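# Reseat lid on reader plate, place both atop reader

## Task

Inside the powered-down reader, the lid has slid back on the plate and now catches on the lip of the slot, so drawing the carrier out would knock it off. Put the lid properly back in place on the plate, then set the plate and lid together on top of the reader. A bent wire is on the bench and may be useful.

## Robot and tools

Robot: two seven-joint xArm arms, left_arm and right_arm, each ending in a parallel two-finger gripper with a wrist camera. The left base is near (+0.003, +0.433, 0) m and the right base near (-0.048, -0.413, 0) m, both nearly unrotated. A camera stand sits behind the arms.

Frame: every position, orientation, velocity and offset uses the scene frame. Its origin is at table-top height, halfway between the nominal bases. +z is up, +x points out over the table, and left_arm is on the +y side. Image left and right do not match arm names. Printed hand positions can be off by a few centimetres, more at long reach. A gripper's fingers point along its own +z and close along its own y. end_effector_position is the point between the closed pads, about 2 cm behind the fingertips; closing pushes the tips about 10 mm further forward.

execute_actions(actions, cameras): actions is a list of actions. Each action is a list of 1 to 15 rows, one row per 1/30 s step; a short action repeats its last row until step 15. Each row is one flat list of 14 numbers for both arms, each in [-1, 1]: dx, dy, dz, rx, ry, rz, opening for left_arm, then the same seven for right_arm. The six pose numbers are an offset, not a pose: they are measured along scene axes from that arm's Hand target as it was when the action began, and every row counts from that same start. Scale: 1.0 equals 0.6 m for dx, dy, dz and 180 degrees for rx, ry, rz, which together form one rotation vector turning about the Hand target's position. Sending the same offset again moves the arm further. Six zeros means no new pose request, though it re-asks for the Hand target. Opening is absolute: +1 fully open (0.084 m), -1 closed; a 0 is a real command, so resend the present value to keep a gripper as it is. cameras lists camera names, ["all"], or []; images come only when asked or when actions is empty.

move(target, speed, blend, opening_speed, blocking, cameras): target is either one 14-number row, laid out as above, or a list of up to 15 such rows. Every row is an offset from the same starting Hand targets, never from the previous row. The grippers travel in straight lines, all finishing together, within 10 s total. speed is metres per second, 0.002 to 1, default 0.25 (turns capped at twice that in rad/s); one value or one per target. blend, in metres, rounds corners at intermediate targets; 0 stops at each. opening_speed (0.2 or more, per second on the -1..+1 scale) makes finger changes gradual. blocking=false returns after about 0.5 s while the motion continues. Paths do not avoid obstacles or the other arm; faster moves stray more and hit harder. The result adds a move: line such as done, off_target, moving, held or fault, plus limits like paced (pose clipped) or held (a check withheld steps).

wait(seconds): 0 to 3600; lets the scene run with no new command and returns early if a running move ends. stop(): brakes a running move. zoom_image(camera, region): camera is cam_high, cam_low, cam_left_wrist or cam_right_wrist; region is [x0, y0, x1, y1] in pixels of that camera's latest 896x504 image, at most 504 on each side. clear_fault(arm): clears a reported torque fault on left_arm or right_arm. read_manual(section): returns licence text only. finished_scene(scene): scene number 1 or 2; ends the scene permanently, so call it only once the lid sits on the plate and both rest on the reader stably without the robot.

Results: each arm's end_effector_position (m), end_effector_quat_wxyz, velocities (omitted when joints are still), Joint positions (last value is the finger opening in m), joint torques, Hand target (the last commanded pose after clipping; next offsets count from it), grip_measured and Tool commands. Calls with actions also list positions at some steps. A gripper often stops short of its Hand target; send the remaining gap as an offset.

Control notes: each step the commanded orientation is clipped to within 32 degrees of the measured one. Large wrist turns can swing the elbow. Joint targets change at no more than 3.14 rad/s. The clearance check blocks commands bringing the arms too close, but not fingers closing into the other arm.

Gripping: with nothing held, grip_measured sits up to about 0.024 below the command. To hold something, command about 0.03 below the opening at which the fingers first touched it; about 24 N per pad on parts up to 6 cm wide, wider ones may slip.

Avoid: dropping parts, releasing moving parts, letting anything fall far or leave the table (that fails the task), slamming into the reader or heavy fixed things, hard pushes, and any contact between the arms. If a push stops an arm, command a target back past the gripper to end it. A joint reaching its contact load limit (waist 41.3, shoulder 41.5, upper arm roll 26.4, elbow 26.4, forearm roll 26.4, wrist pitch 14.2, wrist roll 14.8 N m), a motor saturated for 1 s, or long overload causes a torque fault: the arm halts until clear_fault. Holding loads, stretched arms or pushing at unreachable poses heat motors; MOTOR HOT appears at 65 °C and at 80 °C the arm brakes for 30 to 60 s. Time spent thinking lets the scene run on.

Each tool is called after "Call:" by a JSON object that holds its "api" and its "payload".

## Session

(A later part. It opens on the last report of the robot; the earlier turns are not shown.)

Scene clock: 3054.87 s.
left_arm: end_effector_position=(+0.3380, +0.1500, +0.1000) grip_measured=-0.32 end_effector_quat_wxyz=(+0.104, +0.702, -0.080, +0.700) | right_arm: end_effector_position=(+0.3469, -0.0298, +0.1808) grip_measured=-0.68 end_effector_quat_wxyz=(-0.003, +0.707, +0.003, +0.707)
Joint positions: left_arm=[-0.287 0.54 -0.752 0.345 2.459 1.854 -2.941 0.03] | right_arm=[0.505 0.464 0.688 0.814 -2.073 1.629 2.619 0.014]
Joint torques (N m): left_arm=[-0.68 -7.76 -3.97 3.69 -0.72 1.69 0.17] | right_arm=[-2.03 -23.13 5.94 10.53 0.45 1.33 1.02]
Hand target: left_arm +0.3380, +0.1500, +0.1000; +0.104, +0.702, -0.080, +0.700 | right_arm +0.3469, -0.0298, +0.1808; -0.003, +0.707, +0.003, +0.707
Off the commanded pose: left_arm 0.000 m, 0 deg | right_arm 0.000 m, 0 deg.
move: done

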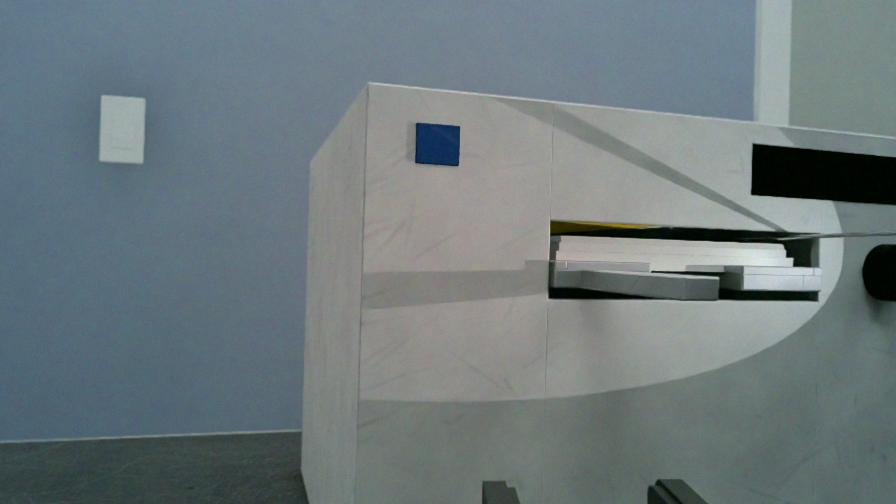

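Call:
{"api": "move", "payload": {"target": [0.1,-0.1235,0.005,0,0,0,-0.3, 0,0,0,0,0,0,-0.85], "speed": 0.2, "cameras": ["cam_left_wrist"]}}

Call:
{"api": "zoom_image", "payload": {"camera": "cam_left_wrist", "region": [400, 190, 560, 260]}}

Call:
{"api": "zoom_image", "payload": {"camera": "cam_left_wrist", "region": [550, 190, 710, 260]}}

Call:
{"api": "zoom_image", "payload": {"camera": "cam_left_wrist", "region": [690, 190, 850, 260]}}

Scene clock: 3068.57 s.
left_arm: end_effector_position=(+0.3980, +0.0759, +0.1030) grip_measured=-0.32 end_effector_quat_wxyz=(+0.104, +0.702, -0.080, +0.700) | right_arm: end_effector_position=(+0.3469, -0.0298, +0.1808) grip_measured=-0.68 end_effector_quat_wxyz=(-0.003, +0.707, +0.003, +0.707)
Joint positions: left_arm=[-0.304 0.634 -0.701 0.628 2.55 1.706 -2.79 0.03] | right_arm=[0.505 0.464 0.688 0.814 -2.073 1.629 2.619 0.014]
Joint torques (N m): left_arm=[-4.01 -10.29 -3.93 8.37 2.07 1.04 0.98] | right_arm=[-1.99 -23.11 5.23 10.57 0.32 1.46 0.97]
Hand target: left_arm +0.3980, +0.0759, +0.1030; +0.104, +0.702, -0.080, +0.700 | right_arm +0.3469, -0.0298, +0.1808; -0.003, +0.707, +0.003, +0.707
Off the commanded pose: left_arm 0.000 m, 0 deg | right_arm 0.000 m, 0 deg.
move: done

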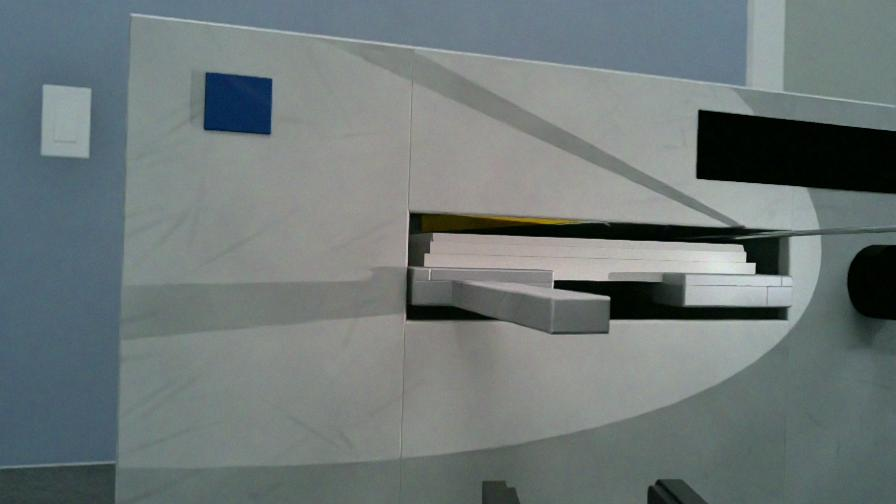

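Scaled by 3.150 from the camera's image (finer frame: 1280x720).

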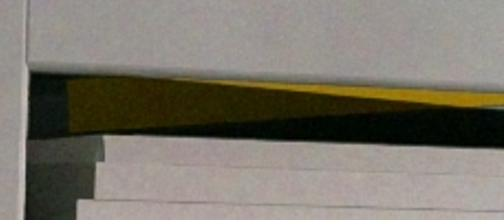

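Scaled by 3.150 from the camera's image (finer frame: 1280x720).

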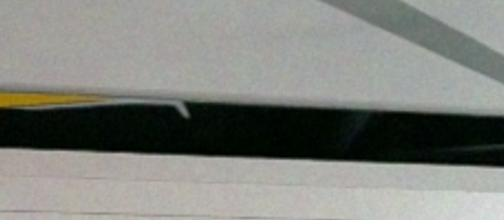

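Scaled by 3.150 from the camera's image (finer frame: 1280x720).

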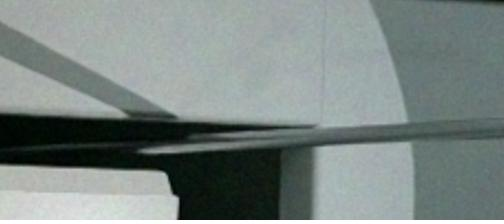

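Call:
{"api": "move", "payload": {"target": [[0,0,0,0,0,0,-0.3, -0.1765,-0.0012,0,0,0,0,-0.85],[0,0,0,0,0,0,-0.3, -0.1765,0.01,0.0033,-0.5,-0.0035,0,-0.85]], "speed": [0.12,0.4], "cameras": ["cam_right_wrist","cam_left_wrist"]}}

Call:
{"api": "zoom_image", "payload": {"camera": "cam_right_wrist", "region": [420, 110, 540, 270]}}

Call:
{"api": "zoom_image", "payload": {"camera": "cam_right_wrist", "region": [420, 250, 540, 410]}}

Scene clock: 3138.60 s.
left_arm: end_effector_position=(+0.3980, +0.0759, +0.1030) grip_measured=-0.32 end_effector_quat_wxyz=(+0.104, +0.702, -0.080, +0.700) | right_arm: end_effector_position=(+0.2410, -0.0238, +0.1828) grip_measured=-0.68 end_effector_quat_wxyz=(+0.498, +0.498, +0.502, +0.501)
Joint positions: left_arm=[-0.304 0.634 -0.701 0.628 2.55 1.706 -2.79 0.03] | right_arm=[0.723 0.424 0.755 0.749 -1.809 1.771 1.097 0.014]
Joint torques (N m): left_arm=[-3.66 -10.57 -3.85 8.28 2.03 1.47 0.76] | right_arm=[0.97 -21.35 3.39 13.38 0.49 1.23 -0.77]
Hand target: left_arm +0.3980, +0.0759, +0.1030; +0.104, +0.702, -0.080, +0.700 | right_arm +0.2410, -0.0238, +0.1828; +0.498, +0.498, +0.502, +0.501
Off the commanded pose: left_arm 0.000 m, 0 deg | right_arm 0.000 m, 0 deg.
move: done
Images, in order (width x height): cam_left_wrist 896x504, cam_right_wrist 896x504.

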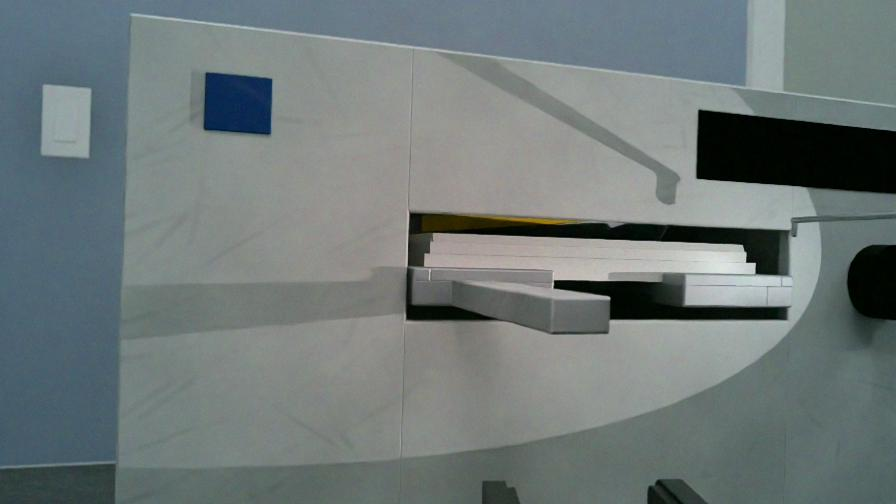

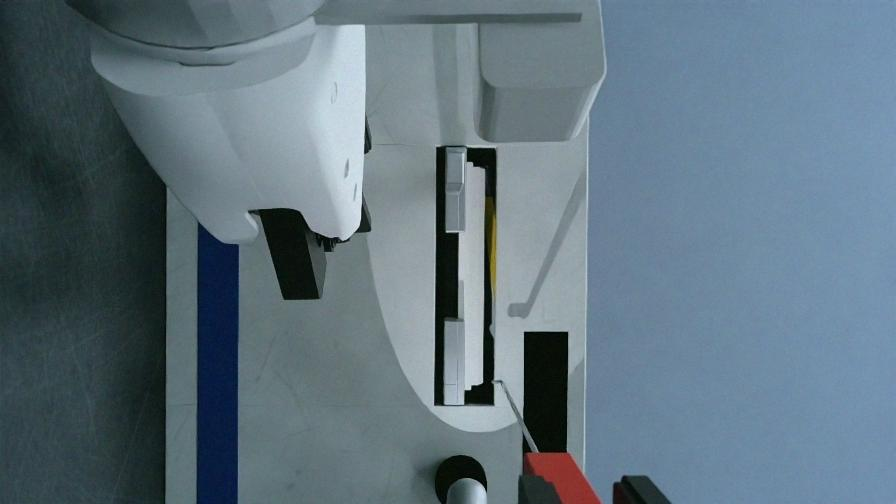

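Scaled by 3.150 from the camera's image (finer frame: 1280x720).

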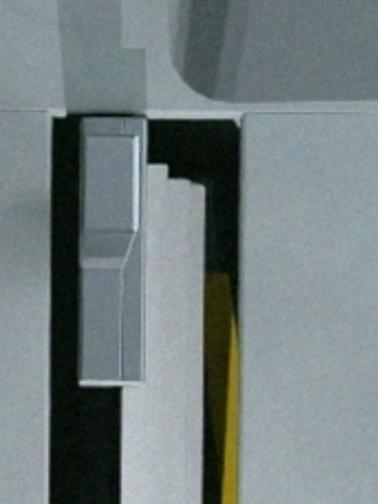

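Scaled by 3.150 from the camera's image (finer frame: 1280x720).

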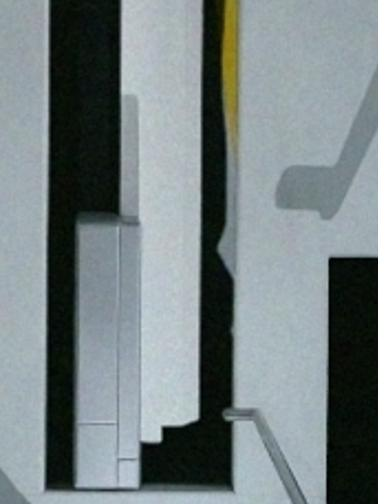

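Call:
{"api": "move", "payload": {"target": [[-0.1,0.1235,-0.005,0,0,0,-0.3, 0,0.1052,-0.0033,0.5,0.0035,0,-0.85],[-0.1,0.1235,-0.005,0,0,0,-0.3, 0.1683,0.1063,-0.0033,0.5,0.0035,0,-0.85]], "speed": [0.3,0.08], "cameras": ["cam_left_wrist"]}}

Call:
{"api": "zoom_image", "payload": {"camera": "cam_left_wrist", "region": [540, 200, 700, 270]}}

Call:
{"api": "zoom_image", "payload": {"camera": "cam_left_wrist", "region": [690, 200, 850, 270]}}

Scene clock: 3233.03 s.
left_arm: end_effector_position=(+0.3380, +0.1500, +0.1000) grip_measured=-0.32 end_effector_quat_wxyz=(+0.104, +0.702, -0.080, +0.700) | right_arm: end_effector_position=(+0.3420, +0.0400, +0.1808) grip_measured=-0.68 end_effector_quat_wxyz=(-0.003, +0.707, +0.003, +0.707)
Joint positions: left_arm=[-0.28 0.544 -0.758 0.345 2.462 1.857 -2.938 0.03] | right_arm=[0.61 0.63 0.691 1.041 -2.079 1.696 2.509 0.014]
Joint torques (N m): left_arm=[4.12 -12.02 -4.08 3.1 -1.27 2 -0.93] | right_arm=[-1.97 -19.94 5.74 14.88 -2.12 1.06 -0.77]
Hand target: left_arm +0.3380, +0.1500, +0.1000; +0.104, +0.702, -0.080, +0.700 | right_arm +0.3420, +0.0399, +0.1808; -0.003, +0.707, +0.003, +0.707
Off the commanded pose: left_arm 0.000 m, 0 deg | right_arm 0.000 m, 0 deg.
move: done

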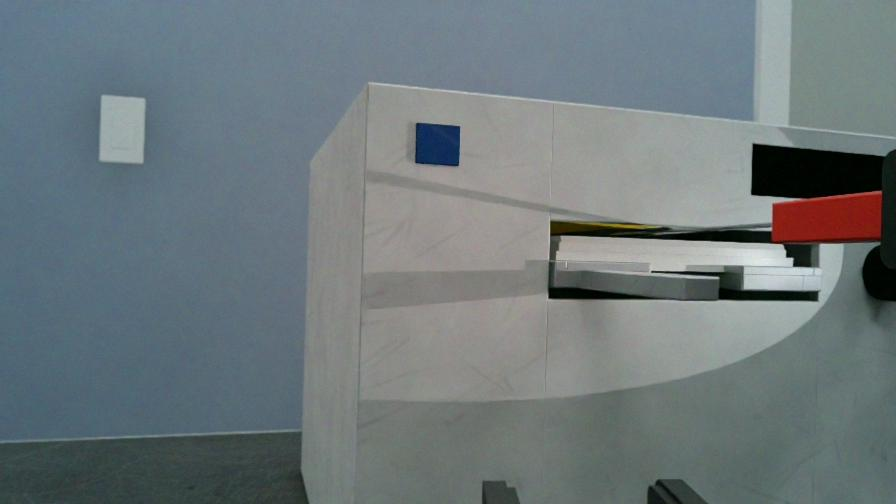

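Scaled by 3.150 from the camera's image (finer frame: 1280x720).

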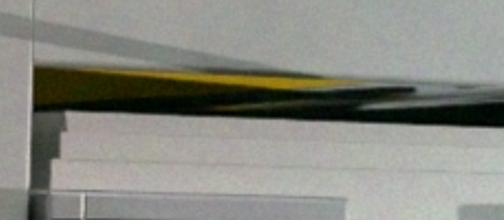

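Scaled by 3.150 from the camera's image (finer frame: 1280x720).

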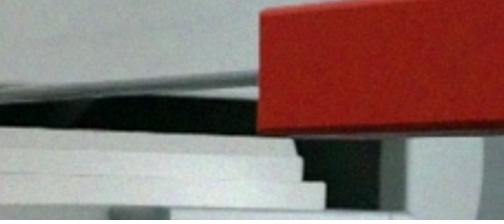

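Call:
{"api": "move", "payload": {"target": [0,0,0,0,0,0,-0.3, -0.002,-0.0038,-0.021,0.4996,-0.0183,0.0218,-0.85], "speed": 0.3}}

Call:
{"api": "move", "payload": {"target": [[0,0,0,0,0,0,-0.3, -0.0138,-0.0003,-0.0012,0,0,0,-0.85],[0,0,0,0,0,0,-0.3, -0.0467,-0.0055,-0.0041,0,0,0,-0.85]], "speed": 0.03, "blend": [0.002,0], "cameras": ["cam_left_wrist"]}}

Call:
{"api": "zoom_image", "payload": {"camera": "cam_left_wrist", "region": [540, 200, 700, 270]}}

Call:
{"api": "zoom_image", "payload": {"camera": "cam_left_wrist", "region": [690, 200, 850, 270]}}

Scene clock: 3261.20 s.
left_arm: end_effector_position=(+0.3380, +0.1500, +0.1000) grip_measured=-0.32 end_effector_quat_wxyz=(+0.104, +0.702, -0.080, +0.700) | right_arm: end_effector_position=(+0.3408, +0.0377, +0.1682) grip_measured=-0.68 end_effector_quat_wxyz=(+0.523, -0.479, +0.476, -0.520)
Joint positions: left_arm=[-0.28 0.544 -0.758 0.345 2.462 1.857 -2.938 0.03] | right_arm=[0.51 0.798 0.813 1.038 -2.248 1.915 4.065 0.014]
Joint torques (N m): left_arm=[3.31 -11.21 -4.21 3.44 -1.12 1.94 -0.81] | right_arm=[-2.09 -21.34 10.8 13.56 -2.65 4.59 0.92]
Hand target: left_arm +0.3380, +0.1500, +0.1000; +0.104, +0.702, -0.080, +0.700 | right_arm +0.3408, +0.0377, +0.1682; +0.523, -0.479, +0.476, -0.520
Off the commanded pose: left_arm 0.000 m, 0 deg | right_arm 0.000 m, 0 deg.
move: done

Scene clock: 3262.43 s.
left_arm: end_effector_position=(+0.3380, +0.1500, +0.1000) grip_measured=-0.32 end_effector_quat_wxyz=(+0.104, +0.702, -0.080, +0.700) | right_arm: end_effector_position=(+0.3128, +0.0344, +0.1658) grip_measured=-0.68 end_effector_quat_wxyz=(+0.523, -0.479, +0.476, -0.520)
Joint positions: left_arm=[-0.28 0.544 -0.758 0.345 2.462 1.857 -2.938 0.03] | right_arm=[0.539 0.798 0.841 1 -2.203 1.975 4.089 0.014]
Joint torques (N m): left_arm=[3.12 -10.97 -4.12 3.78 -1.01 1.93 -0.93] | right_arm=[1.19 -24.29 11.13 9 -0.07 4.13 0.93]
Hand target: left_arm +0.3380, +0.1500, +0.1000; +0.104, +0.702, -0.080, +0.700 | right_arm +0.3128, +0.0344, +0.1658; +0.523, -0.479, +0.476, -0.520
Off the commanded pose: left_arm 0.000 m, 0 deg | right_arm 0.000 m, 0 deg.
move: done

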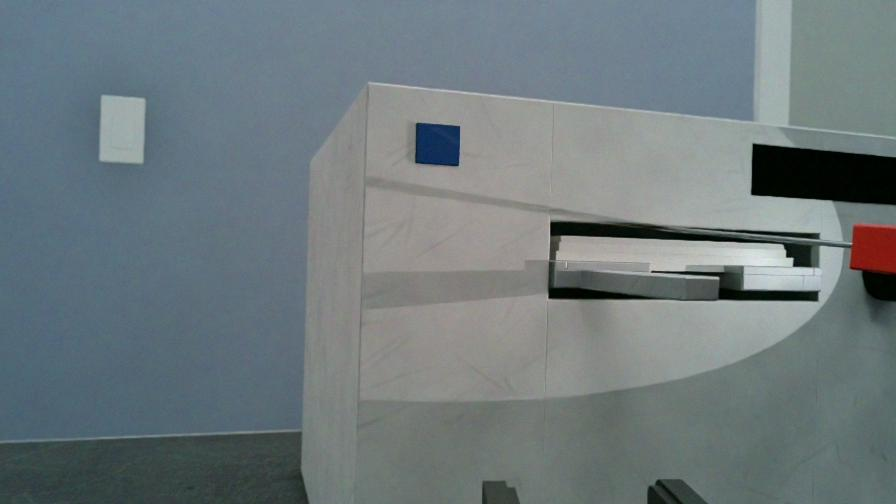

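Scaled by 3.150 from the camera's image (finer frame: 1280x720).

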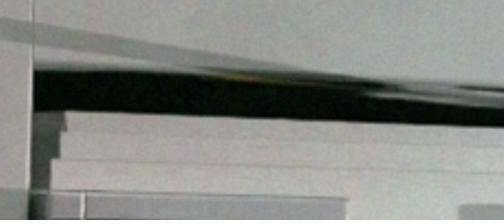

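Scaled by 3.150 from the camera's image (finer frame: 1280x720).

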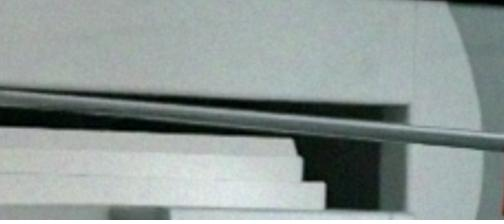

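Call:
{"api": "move", "payload": {"target": [0,0,0,0,0,0,-0.3, -0.0417,-0.0066,-0.0037,0,0,0,-0.85], "speed": 0.03, "cameras": ["cam_left_wrist"]}}

Call:
{"api": "zoom_image", "payload": {"camera": "cam_left_wrist", "region": [540, 200, 700, 270]}}

Call:
{"api": "zoom_image", "payload": {"camera": "cam_left_wrist", "region": [690, 200, 850, 270]}}

Scene clock: 3276.73 s.
left_arm: end_effector_position=(+0.3380, +0.1500, +0.1000) grip_measured=-0.32 end_effector_quat_wxyz=(+0.104, +0.702, -0.080, +0.700) | right_arm: end_effector_position=(+0.2878, +0.0304, +0.1636) grip_measured=-0.68 end_effector_quat_wxyz=(+0.523, -0.479, +0.476, -0.520)
Joint positions: left_arm=[-0.28 0.544 -0.758 0.345 2.462 1.857 -2.938 0.03] | right_arm=[0.567 0.802 0.866 0.968 -2.159 2.028 4.114 0.014]
Joint torques (N m): left_arm=[3.16 -11.04 -4.03 3.48 -1.03 1.86 -0.99] | right_arm=[1.3 -18.87 11 8.12 0.23 3.68 0.98]
Hand target: left_arm +0.3380, +0.1500, +0.1000; +0.104, +0.702, -0.080, +0.700 | right_arm +0.2878, +0.0304, +0.1636; +0.523, -0.479, +0.476, -0.520
Off the commanded pose: left_arm 0.000 m, 0 deg | right_arm 0.000 m, 0 deg.
move: done

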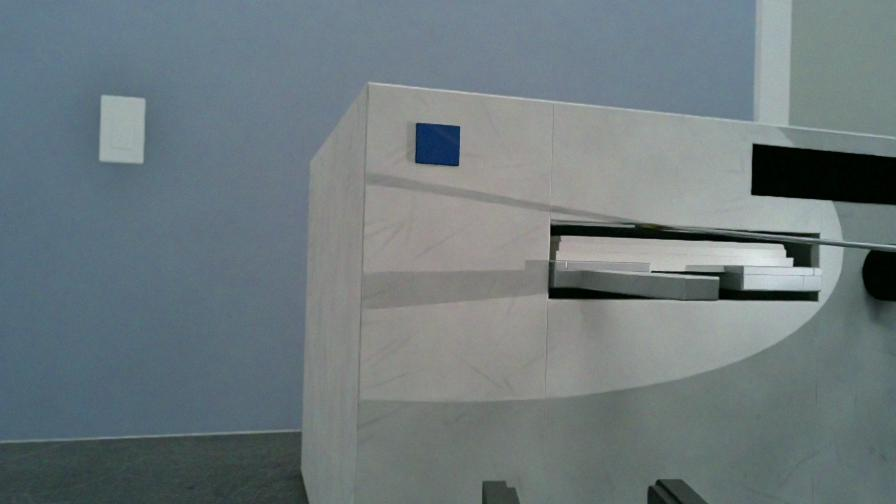

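Scaled by 3.150 from the camera's image (finer frame: 1280x720).

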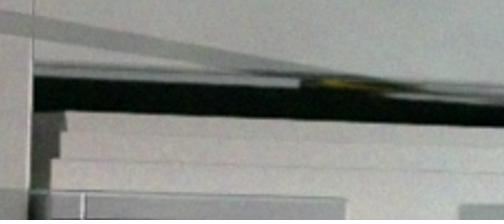

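Scaled by 3.150 from the camera's image (finer frame: 1280x720).

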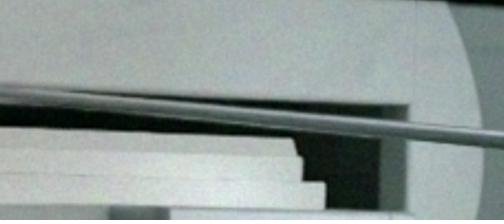

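Call:
{"api": "move", "payload": {"target": [0,0,0,0,0,0,-0.3, -0.0175,-0.003,-0.0016,0,0,0,-0.85], "speed": 0.03, "cameras": ["cam_left_wrist","cam_right_wrist"]}}

Call:
{"api": "zoom_image", "payload": {"camera": "cam_left_wrist", "region": [540, 200, 700, 270]}}

Call:
{"api": "zoom_image", "payload": {"camera": "cam_left_wrist", "region": [690, 200, 850, 270]}}

Call:
{"api": "zoom_image", "payload": {"camera": "cam_right_wrist", "region": [480, 240, 600, 440]}}

Scene clock: 3292.43 s.
left_arm: end_effector_position=(+0.3380, +0.1500, +0.1000) grip_measured=-0.32 end_effector_quat_wxyz=(+0.104, +0.702, -0.080, +0.700) | right_arm: end_effector_position=(+0.2773, +0.0286, +0.1626) grip_measured=-0.68 end_effector_quat_wxyz=(+0.523, -0.479, +0.476, -0.520)
Joint positions: left_arm=[-0.28 0.544 -0.758 0.345 2.462 1.857 -2.938 0.03] | right_arm=[0.58 0.805 0.877 0.956 -2.14 2.051 4.124 0.014]
Joint torques (N m): left_arm=[2.33 -10.29 -4.05 3.78 -1 1.81 -0.81] | right_arm=[1.15 -18.37 10.87 7.72 0.22 3.61 0.91]
Hand target: left_arm +0.3380, +0.1500, +0.1000; +0.104, +0.702, -0.080, +0.700 | right_arm +0.2773, +0.0286, +0.1626; +0.523, -0.479, +0.476, -0.520
Off the commanded pose: left_arm 0.000 m, 0 deg | right_arm 0.000 m, 0 deg.
move: done

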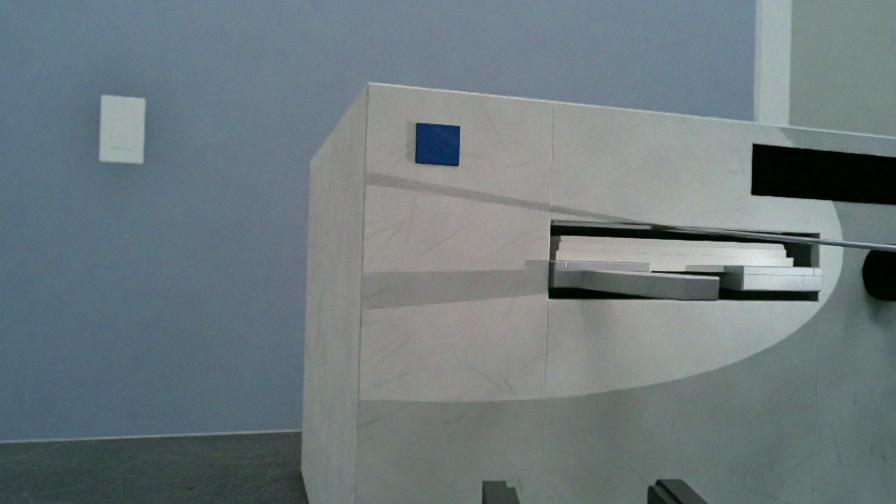

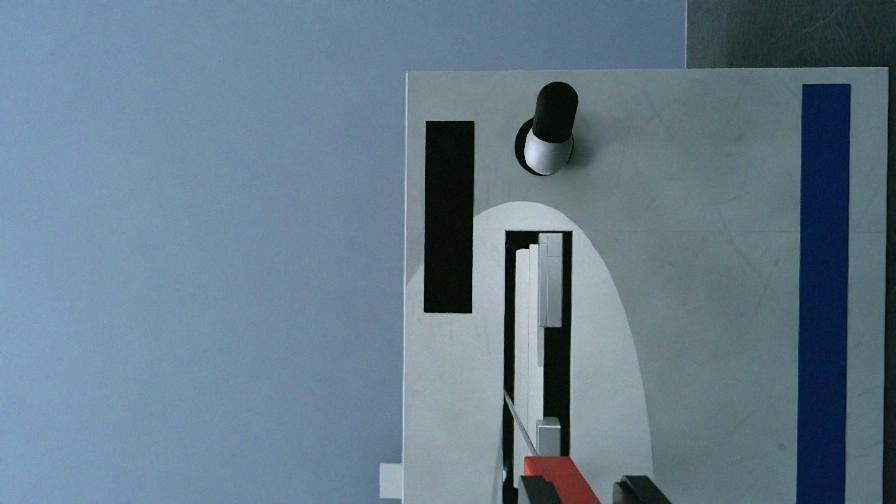

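Scaled by 3.150 from the camera's image (finer frame: 1280x720).

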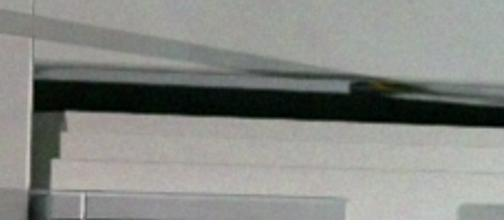

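Scaled by 3.150 from the camera's image (finer frame: 1280x720).

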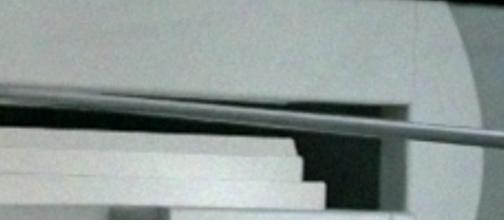

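Scaled by 2.520 from the camera's image (finer frame: 1280x720).

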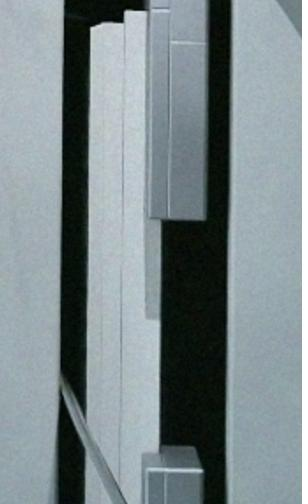

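Call:
{"api": "move", "payload": {"target": [0,0,0,0,0,0,-0.3, -0.003,0.004,0.0287,-0.4996,0.0183,-0.0218,-0.85], "speed": 0.3}}

Call:
{"api": "move", "payload": {"target": [[0,0,0,0,0,0,-0.3, -0.065,0,0,0,0,0,-0.85],[0.1,-0.1235,0.005,0,0,0,-0.3, -0.065,-0.08,0.005,-0.5,-0.0035,0,-0.85]], "speed": [0.05,0.35], "cameras": ["cam_left_wrist","cam_right_wrist"]}}

Call:
{"api": "zoom_image", "payload": {"camera": "cam_right_wrist", "region": [420, 110, 540, 270]}}

Call:
{"api": "zoom_image", "payload": {"camera": "cam_right_wrist", "region": [420, 250, 540, 410]}}

Scene clock: 3324.47 s.
left_arm: end_effector_position=(+0.3380, +0.1500, +0.1000) grip_measured=-0.32 end_effector_quat_wxyz=(+0.104, +0.702, -0.080, +0.700) | right_arm: end_effector_position=(+0.2755, +0.0310, +0.1798) grip_measured=-0.68 end_effector_quat_wxyz=(-0.003, +0.707, +0.003, +0.707)
Joint positions: left_arm=[-0.28 0.544 -0.758 0.345 2.462 1.857 -2.938 0.03] | right_arm=[0.649 0.616 0.798 0.948 -1.973 1.831 2.552 0.014]
Joint torques (N m): left_arm=[1.71 -9.6 -3.92 3.65 -0.96 1.99 -0.76] | right_arm=[0.97 -23.99 6.14 13.61 0.45 0.92 -0.83]
Hand target: left_arm +0.3380, +0.1500, +0.1000; +0.104, +0.702, -0.080, +0.700 | right_arm +0.2755, +0.0310, +0.1798; -0.003, +0.707, +0.003, +0.707
Off the commanded pose: left_arm 0.000 m, 0 deg | right_arm 0.000 m, 0 deg.
move: done

Scene clock: 3328.13 s.
left_arm: end_effector_position=(+0.3980, +0.0759, +0.1030) grip_measured=-0.32 end_effector_quat_wxyz=(+0.104, +0.702, -0.080, +0.700) | right_arm: end_effector_position=(+0.2365, -0.0170, +0.1828) grip_measured=-0.68 end_effector_quat_wxyz=(+0.498, +0.498, +0.502, +0.501)
Joint positions: left_arm=[-0.304 0.634 -0.701 0.628 2.55 1.706 -2.79 0.03] | right_arm=[0.708 0.455 0.789 0.77 -1.814 1.804 1.085 0.014]
Joint torques (N m): left_arm=[-4.4 -10.54 -3.98 8.3 2.12 0.93 0.97] | right_arm=[-1.85 -21.5 5.69 9.69 0.44 1.23 -0.75]
Hand target: left_arm +0.3980, +0.0759, +0.1030; +0.104, +0.702, -0.080, +0.700 | right_arm +0.2365, -0.0170, +0.1828; +0.498, +0.498, +0.502, +0.501
Off the commanded pose: left_arm 0.000 m, 0 deg | right_arm 0.000 m, 0 deg.
move: done

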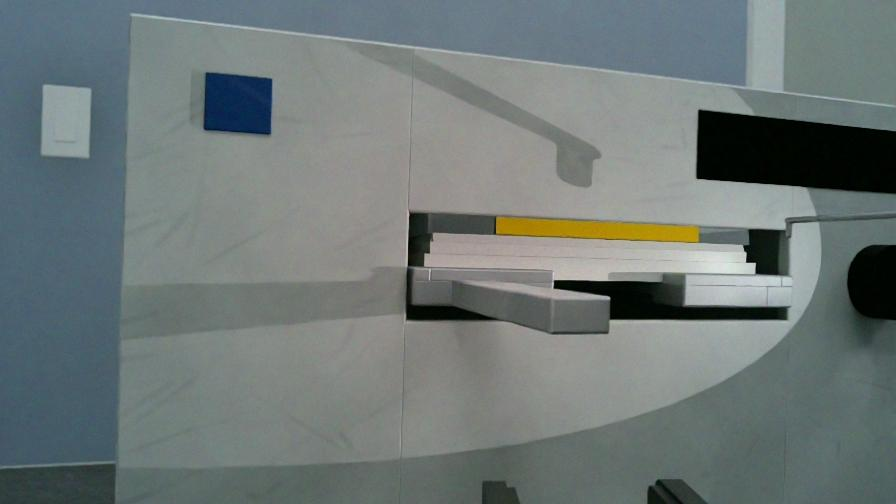

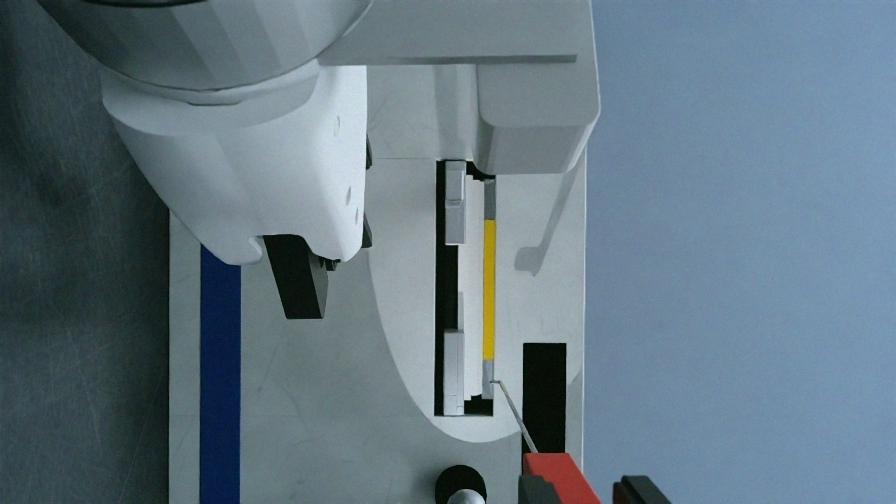

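Scaled by 3.150 from the camera's image (finer frame: 1280x720).

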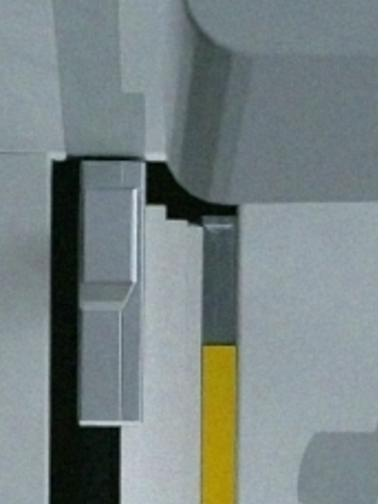

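Scaled by 3.150 from the camera's image (finer frame: 1280x720).

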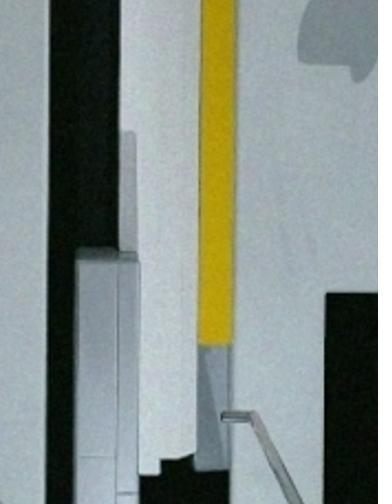

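Call:
{"api": "zoom_image", "payload": {"camera": "cam_left_wrist", "region": [400, 200, 520, 260]}}

Call:
{"api": "zoom_image", "payload": {"camera": "cam_left_wrist", "region": [670, 205, 790, 265]}}

Scaled by 4.200 from the camera's image (finer frame: 1280x720).

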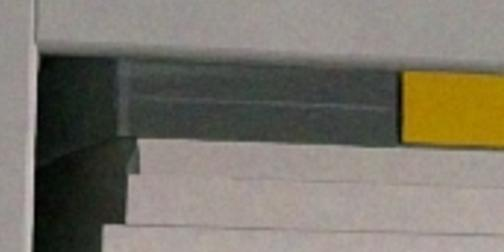

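Scaled by 4.200 from the camera's image (finer frame: 1280x720).

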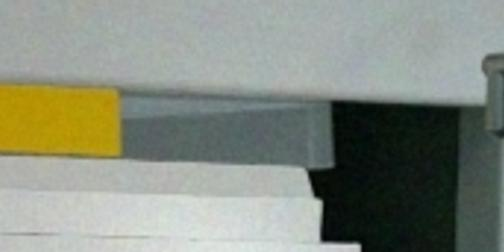

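Call:
{"api": "move", "payload": {"target": [[0,0,0,0,0,0,-0.3, 0,-0.0432,-0.0082,0,0,0.0072,-0.85],[0,0,0,0,0,0,-0.3, 0.2092,-0.0417,-0.0082,0,0,0.0072,-0.85]], "speed": [0.1,0.08], "cameras": ["cam_left_wrist","cam_right_wrist"]}}

Call:
{"api": "zoom_image", "payload": {"camera": "cam_left_wrist", "region": [680, 200, 840, 280]}}

Call:
{"api": "zoom_image", "payload": {"camera": "cam_right_wrist", "region": [440, 300, 600, 480]}}

Scene clock: 3425.83 s.
left_arm: end_effector_position=(+0.3980, +0.0759, +0.1030) grip_measured=-0.32 end_effector_quat_wxyz=(+0.104, +0.702, -0.080, +0.700) | right_arm: end_effector_position=(+0.3620, -0.0420, +0.1779) grip_measured=-0.68 end_effector_quat_wxyz=(+0.492, +0.493, +0.508, +0.507)
Joint positions: left_arm=[-0.304 0.634 -0.701 0.628 2.55 1.706 -2.79 0.03] | right_arm=[0.5 0.43 0.628 0.786 -2.122 1.565 1.078 0.014]
Joint torques (N m): left_arm=[-3.84 -10.61 -3.95 8.43 2.21 1.23 0.79] | right_arm=[-1.94 -16.38 3.09 14.29 -1.88 1.23 -0.69]
Hand target: left_arm +0.3980, +0.0759, +0.1030; +0.104, +0.702, -0.080, +0.700 | right_arm +0.3620, -0.0420, +0.1779; +0.492, +0.493, +0.508, +0.507
Off the commanded pose: left_arm 0.000 m, 0 deg | right_arm 0.000 m, 0 deg.
move: done

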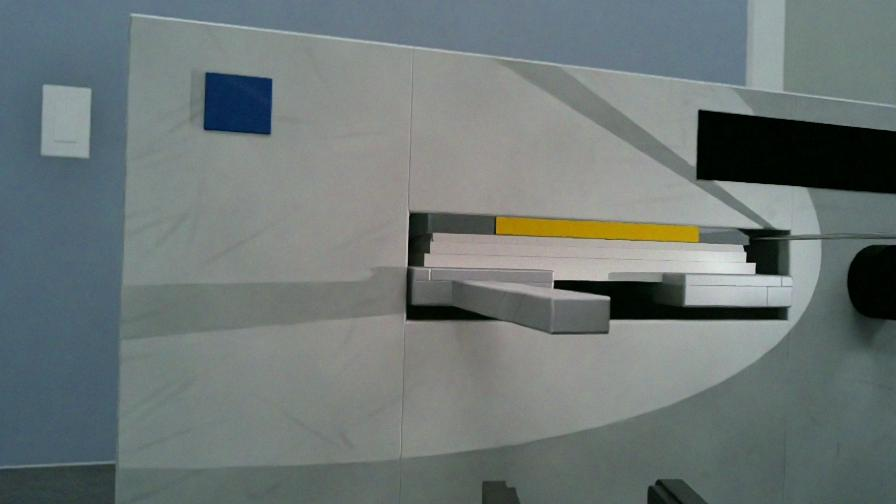

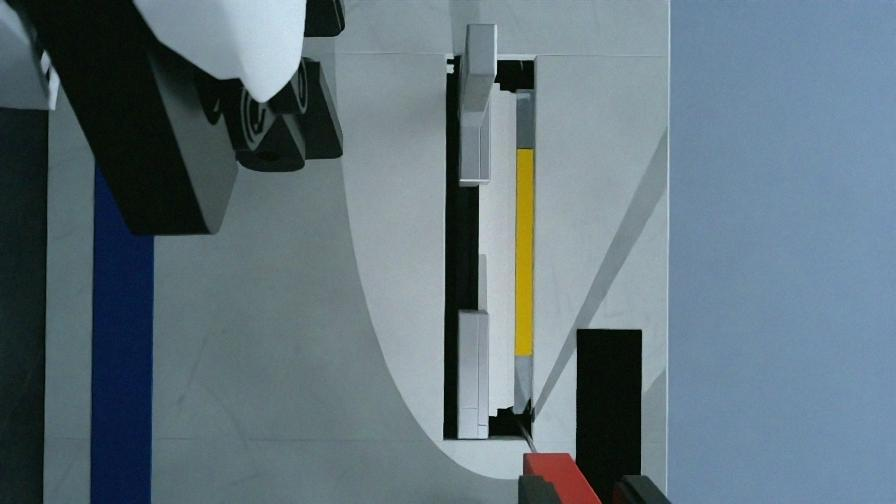

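Scaled by 3.150 from the camera's image (finer frame: 1280x720).

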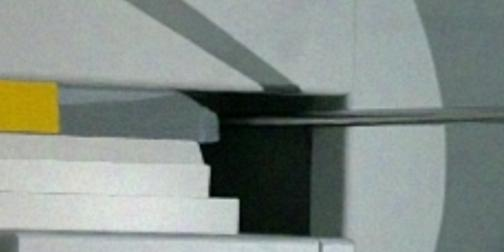

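Scaled by 2.800 from the camera's image (finer frame: 1280x720).

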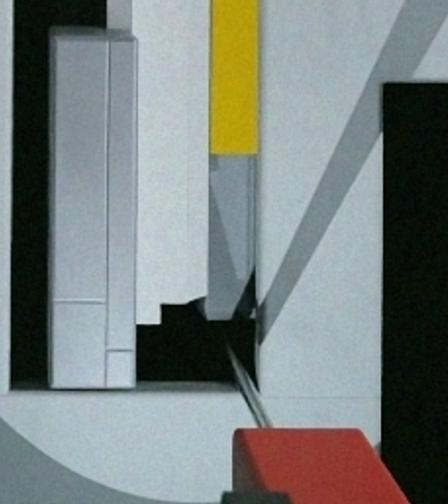

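Call:
{"api": "move", "payload": {"target": [[0,0,0,0,0,0,-0.3, 0,0.001,0.0028,0.5,0.0035,0,-0.85],[0,0,0,0,0,0,-0.3, 0,0.0055,0.0028,0.5,0.0035,0,-0.85],[0,0,0,0,0,0,-0.3, -0.0092,0.0055,0.0028,0.5,0.0035,0,-0.85]], "speed": [0.35,0.02,0.02], "cameras": ["cam_left_wrist"]}}

Call:
{"api": "zoom_image", "payload": {"camera": "cam_left_wrist", "region": [400, 200, 520, 260]}}

Call:
{"api": "zoom_image", "payload": {"camera": "cam_left_wrist", "region": [670, 205, 790, 265]}}

Scene clock: 3485.93 s.
left_arm: end_effector_position=(+0.3980, +0.0759, +0.1030) grip_measured=-0.32 end_effector_quat_wxyz=(+0.104, +0.702, -0.080, +0.700) | right_arm: end_effector_position=(+0.3565, -0.0387, +0.1796) grip_measured=-0.68 end_effector_quat_wxyz=(-0.003, +0.699, +0.003, +0.715)
Joint positions: left_arm=[-0.304 0.634 -0.701 0.628 2.55 1.706 -2.79 0.03] | right_arm=[0.384 0.513 0.781 0.796 -2.149 1.694 2.611 0.014]
Joint torques (N m): left_arm=[-3.32 -10.8 -4.18 8.24 1.49 1.22 0.73] | right_arm=[1.18 -22.68 7.06 10.09 0.31 3.62 0.96]
Hand target: left_arm +0.3980, +0.0759, +0.1030; +0.104, +0.702, -0.080, +0.700 | right_arm +0.3565, -0.0387, +0.1796; -0.003, +0.699, +0.003, +0.715
Off the commanded pose: left_arm 0.000 m, 0 deg | right_arm 0.000 m, 0 deg.
move: done

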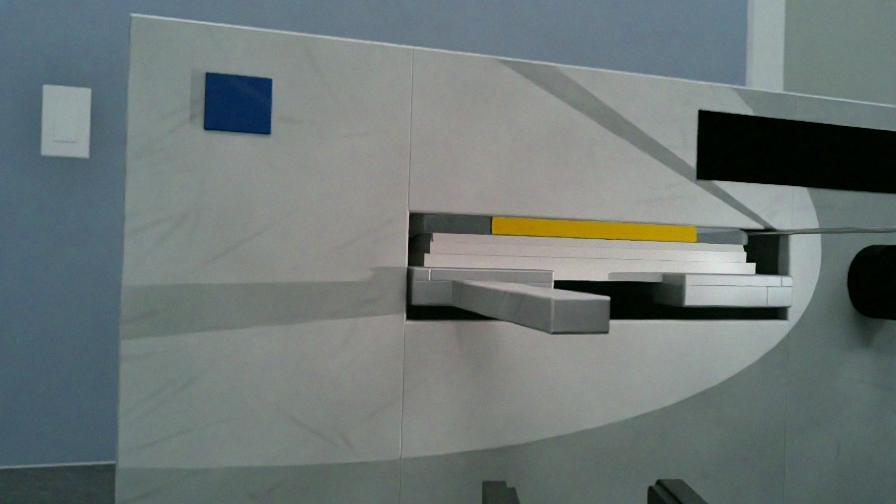

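Scaled by 4.200 from the camera's image (finer frame: 1280x720).

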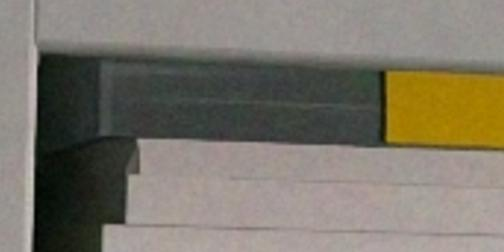

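Scaled by 4.200 from the camera's image (finer frame: 1280x720).

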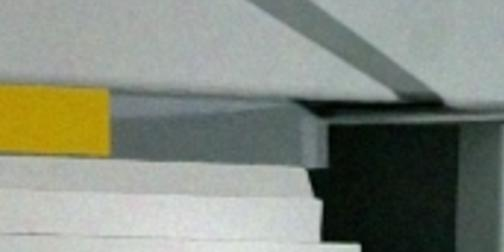

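Call:
{"api": "execute_actions", "payload": {"actions": [], "cameras": ["cam_left_wrist","cam_right_wrist"]}}

Call:
{"api": "zoom_image", "payload": {"camera": "cam_left_wrist", "region": [400, 180, 800, 280]}}

Scene clock: 3520.17 s.
left_arm: end_effector_position=(+0.3980, +0.0759, +0.1030) grip_measured=-0.32 end_effector_quat_wxyz=(+0.104, +0.702, -0.080, +0.700) | right_arm: end_effector_position=(+0.3565, -0.0387, +0.1796) grip_measured=-0.68 end_effector_quat_wxyz=(-0.003, +0.699, +0.003, +0.715)
Joint positions: left_arm=[-0.304 0.634 -0.701 0.628 2.55 1.706 -2.79 0.03] | right_arm=[0.384 0.513 0.781 0.796 -2.149 1.694 2.611 0.014]
Joint velocities: within noise
Joint torques (N m): left_arm=[-3.44 -10.73 -3.89 7.99 1.69 1.38 0.69] | right_arm=[1.18 -22.73 7.15 10.16 0.19 3.53 1]
Hand target: left_arm +0.3980, +0.0759, +0.1030; +0.104, +0.702, -0.080, +0.700 | right_arm +0.3565, -0.0387, +0.1796; -0.003, +0.699, +0.003, +0.715
Tool commands: left_gripper/opening=-0.3 right_gripper/opening=-0.85
Off the commanded pose: left_arm 0.000 m, 0 deg | right_arm 0.000 m, 0 deg.
Images, in order (width x height): cam_left_wrist 896x504, cam_right_wrist 896x504.

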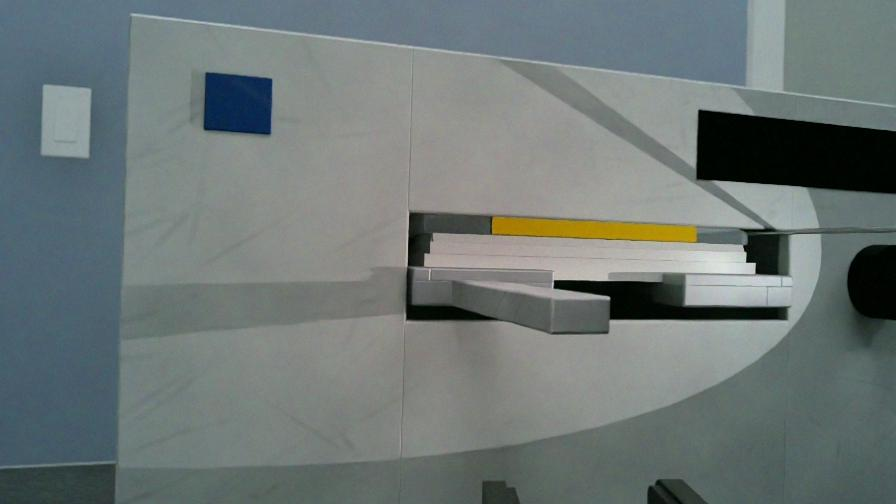

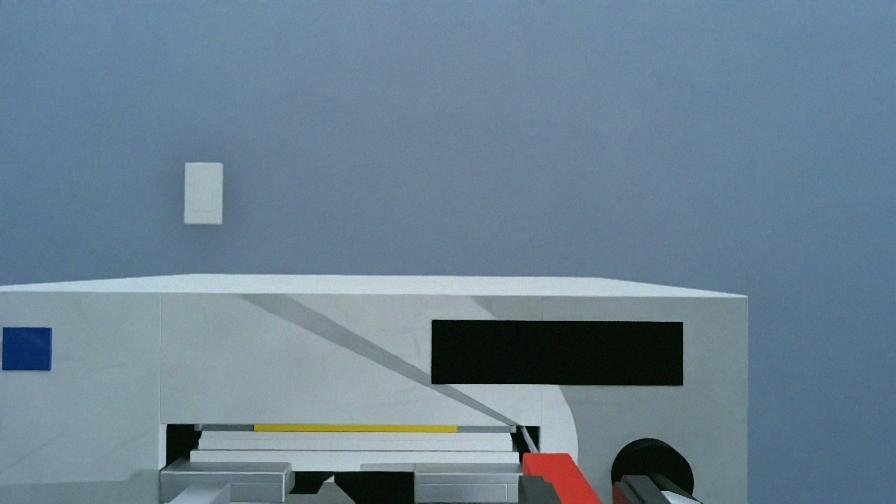

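Scaled by 1.260 from the camera's image (finer frame: 1280x720).

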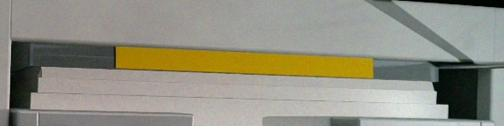

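Call:
{"api": "move", "payload": {"target": [[0,0,0,0,0,0,-0.3,0,-0.0025,0,0,0,0,-0.85],[0,0,0,0,0,0,-0.3,-0.0025,-0.0025,0,0,0,0,-0.85]], "speed": 0.02, "cameras": ["cam_left_wrist"]}}

Call:
{"api": "zoom_image", "payload": {"camera": "cam_left_wrist", "region": [400, 205, 520, 260]}}

Call:
{"api": "zoom_image", "payload": {"camera": "cam_left_wrist", "region": [670, 205, 790, 265]}}

Scene clock: 3549.90 s.
left_arm: end_effector_position=(+0.3980, +0.0759, +0.1030) grip_measured=-0.32 end_effector_quat_wxyz=(+0.104, +0.702, -0.080, +0.700) | right_arm: end_effector_position=(+0.3550, -0.0402, +0.1796) grip_measured=-0.68 end_effector_quat_wxyz=(-0.003, +0.699, +0.003, +0.715)
Joint positions: left_arm=[-0.304 0.634 -0.701 0.628 2.55 1.706 -2.79 0.03] | right_arm=[0.383 0.509 0.784 0.789 -2.145 1.695 2.614 0.014]
Joint torques (N m): left_arm=[-3.17 -10.7 -4.03 8.01 1.84 1.51 0.62] | right_arm=[1.15 -22.39 7.08 10.01 0.34 3.56 1]
Hand target: left_arm +0.3980, +0.0759, +0.1030; +0.104, +0.702, -0.080, +0.700 | right_arm +0.3550, -0.0402, +0.1796; -0.003, +0.699, +0.003, +0.715
Off the commanded pose: left_arm 0.000 m, 0 deg | right_arm 0.000 m, 0 deg.
move: done

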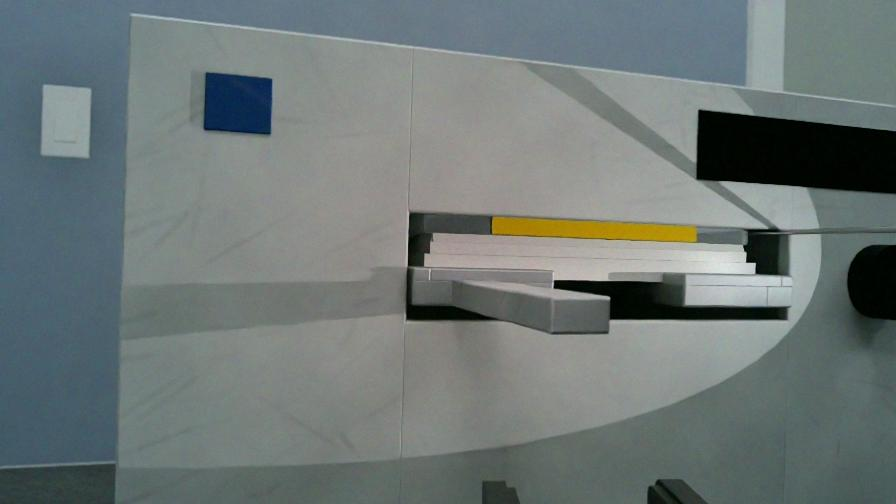

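Scaled by 4.200 from the camera's image (finer frame: 1280x720).

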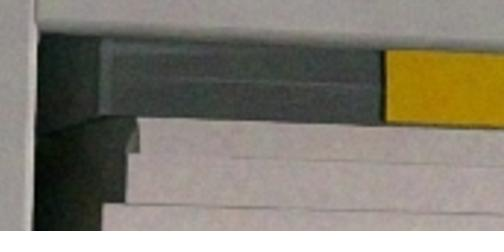

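Scaled by 4.200 from the camera's image (finer frame: 1280x720).

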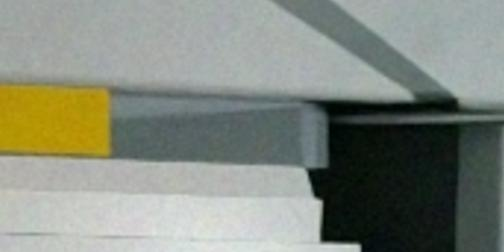

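Call:
{"api": "move", "payload": {"target": [0,0,0,0,0,0,-0.3,-0.0035,0.0005,0,0,0,0,-0.85], "speed": 0.02, "cameras": ["cam_left_wrist"]}}

Call:
{"api": "zoom_image", "payload": {"camera": "cam_left_wrist", "region": [400, 205, 520, 260]}}

Call:
{"api": "zoom_image", "payload": {"camera": "cam_left_wrist", "region": [670, 205, 790, 265]}}

Scene clock: 3566.00 s.
left_arm: end_effector_position=(+0.3980, +0.0759, +0.1030) grip_measured=-0.32 end_effector_quat_wxyz=(+0.104, +0.702, -0.080, +0.700) | right_arm: end_effector_position=(+0.3529, -0.0399, +0.1796) grip_measured=-0.68 end_effector_quat_wxyz=(-0.003, +0.699, +0.003, +0.715)
Joint positions: left_arm=[-0.304 0.634 -0.701 0.628 2.55 1.706 -2.79 0.03] | right_arm=[0.386 0.508 0.786 0.787 -2.141 1.699 2.615 0.014]
Joint torques (N m): left_arm=[-3.08 -11.03 -4.04 7.9 1.47 1.55 0.64] | right_arm=[1.21 -22.55 7.09 9.99 0.3 3.66 0.96]
Hand target: left_arm +0.3980, +0.0759, +0.1030; +0.104, +0.702, -0.080, +0.700 | right_arm +0.3529, -0.0399, +0.1796; -0.003, +0.699, +0.003, +0.715
Off the commanded pose: left_arm 0.000 m, 0 deg | right_arm 0.000 m, 0 deg.
move: done

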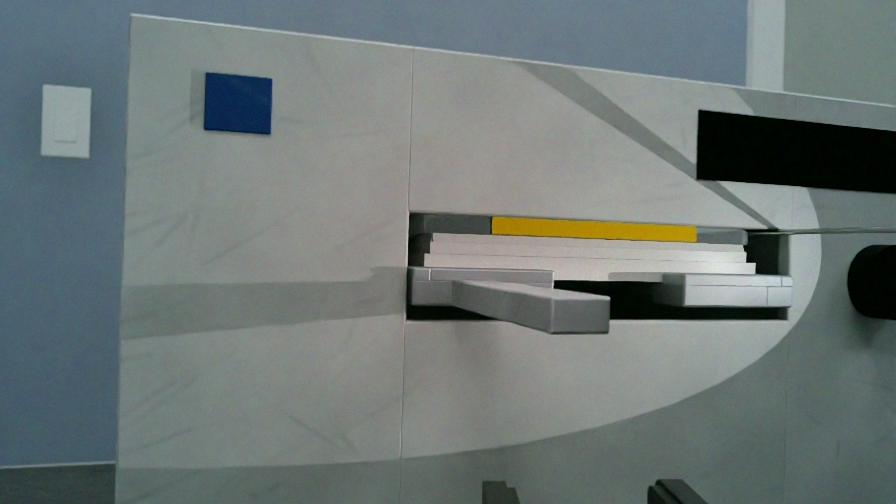

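Scaled by 4.200 from the camera's image (finer frame: 1280x720).

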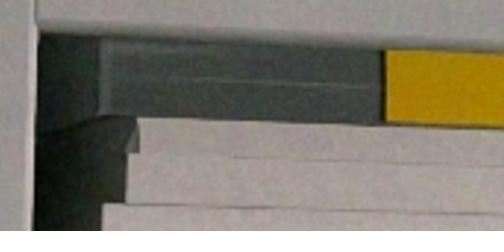

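Scaled by 4.200 from the camera's image (finer frame: 1280x720).

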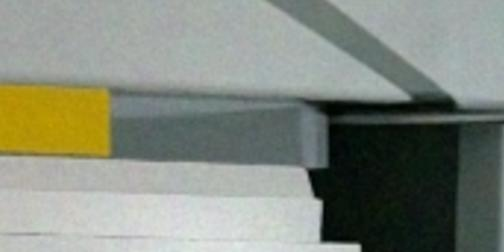

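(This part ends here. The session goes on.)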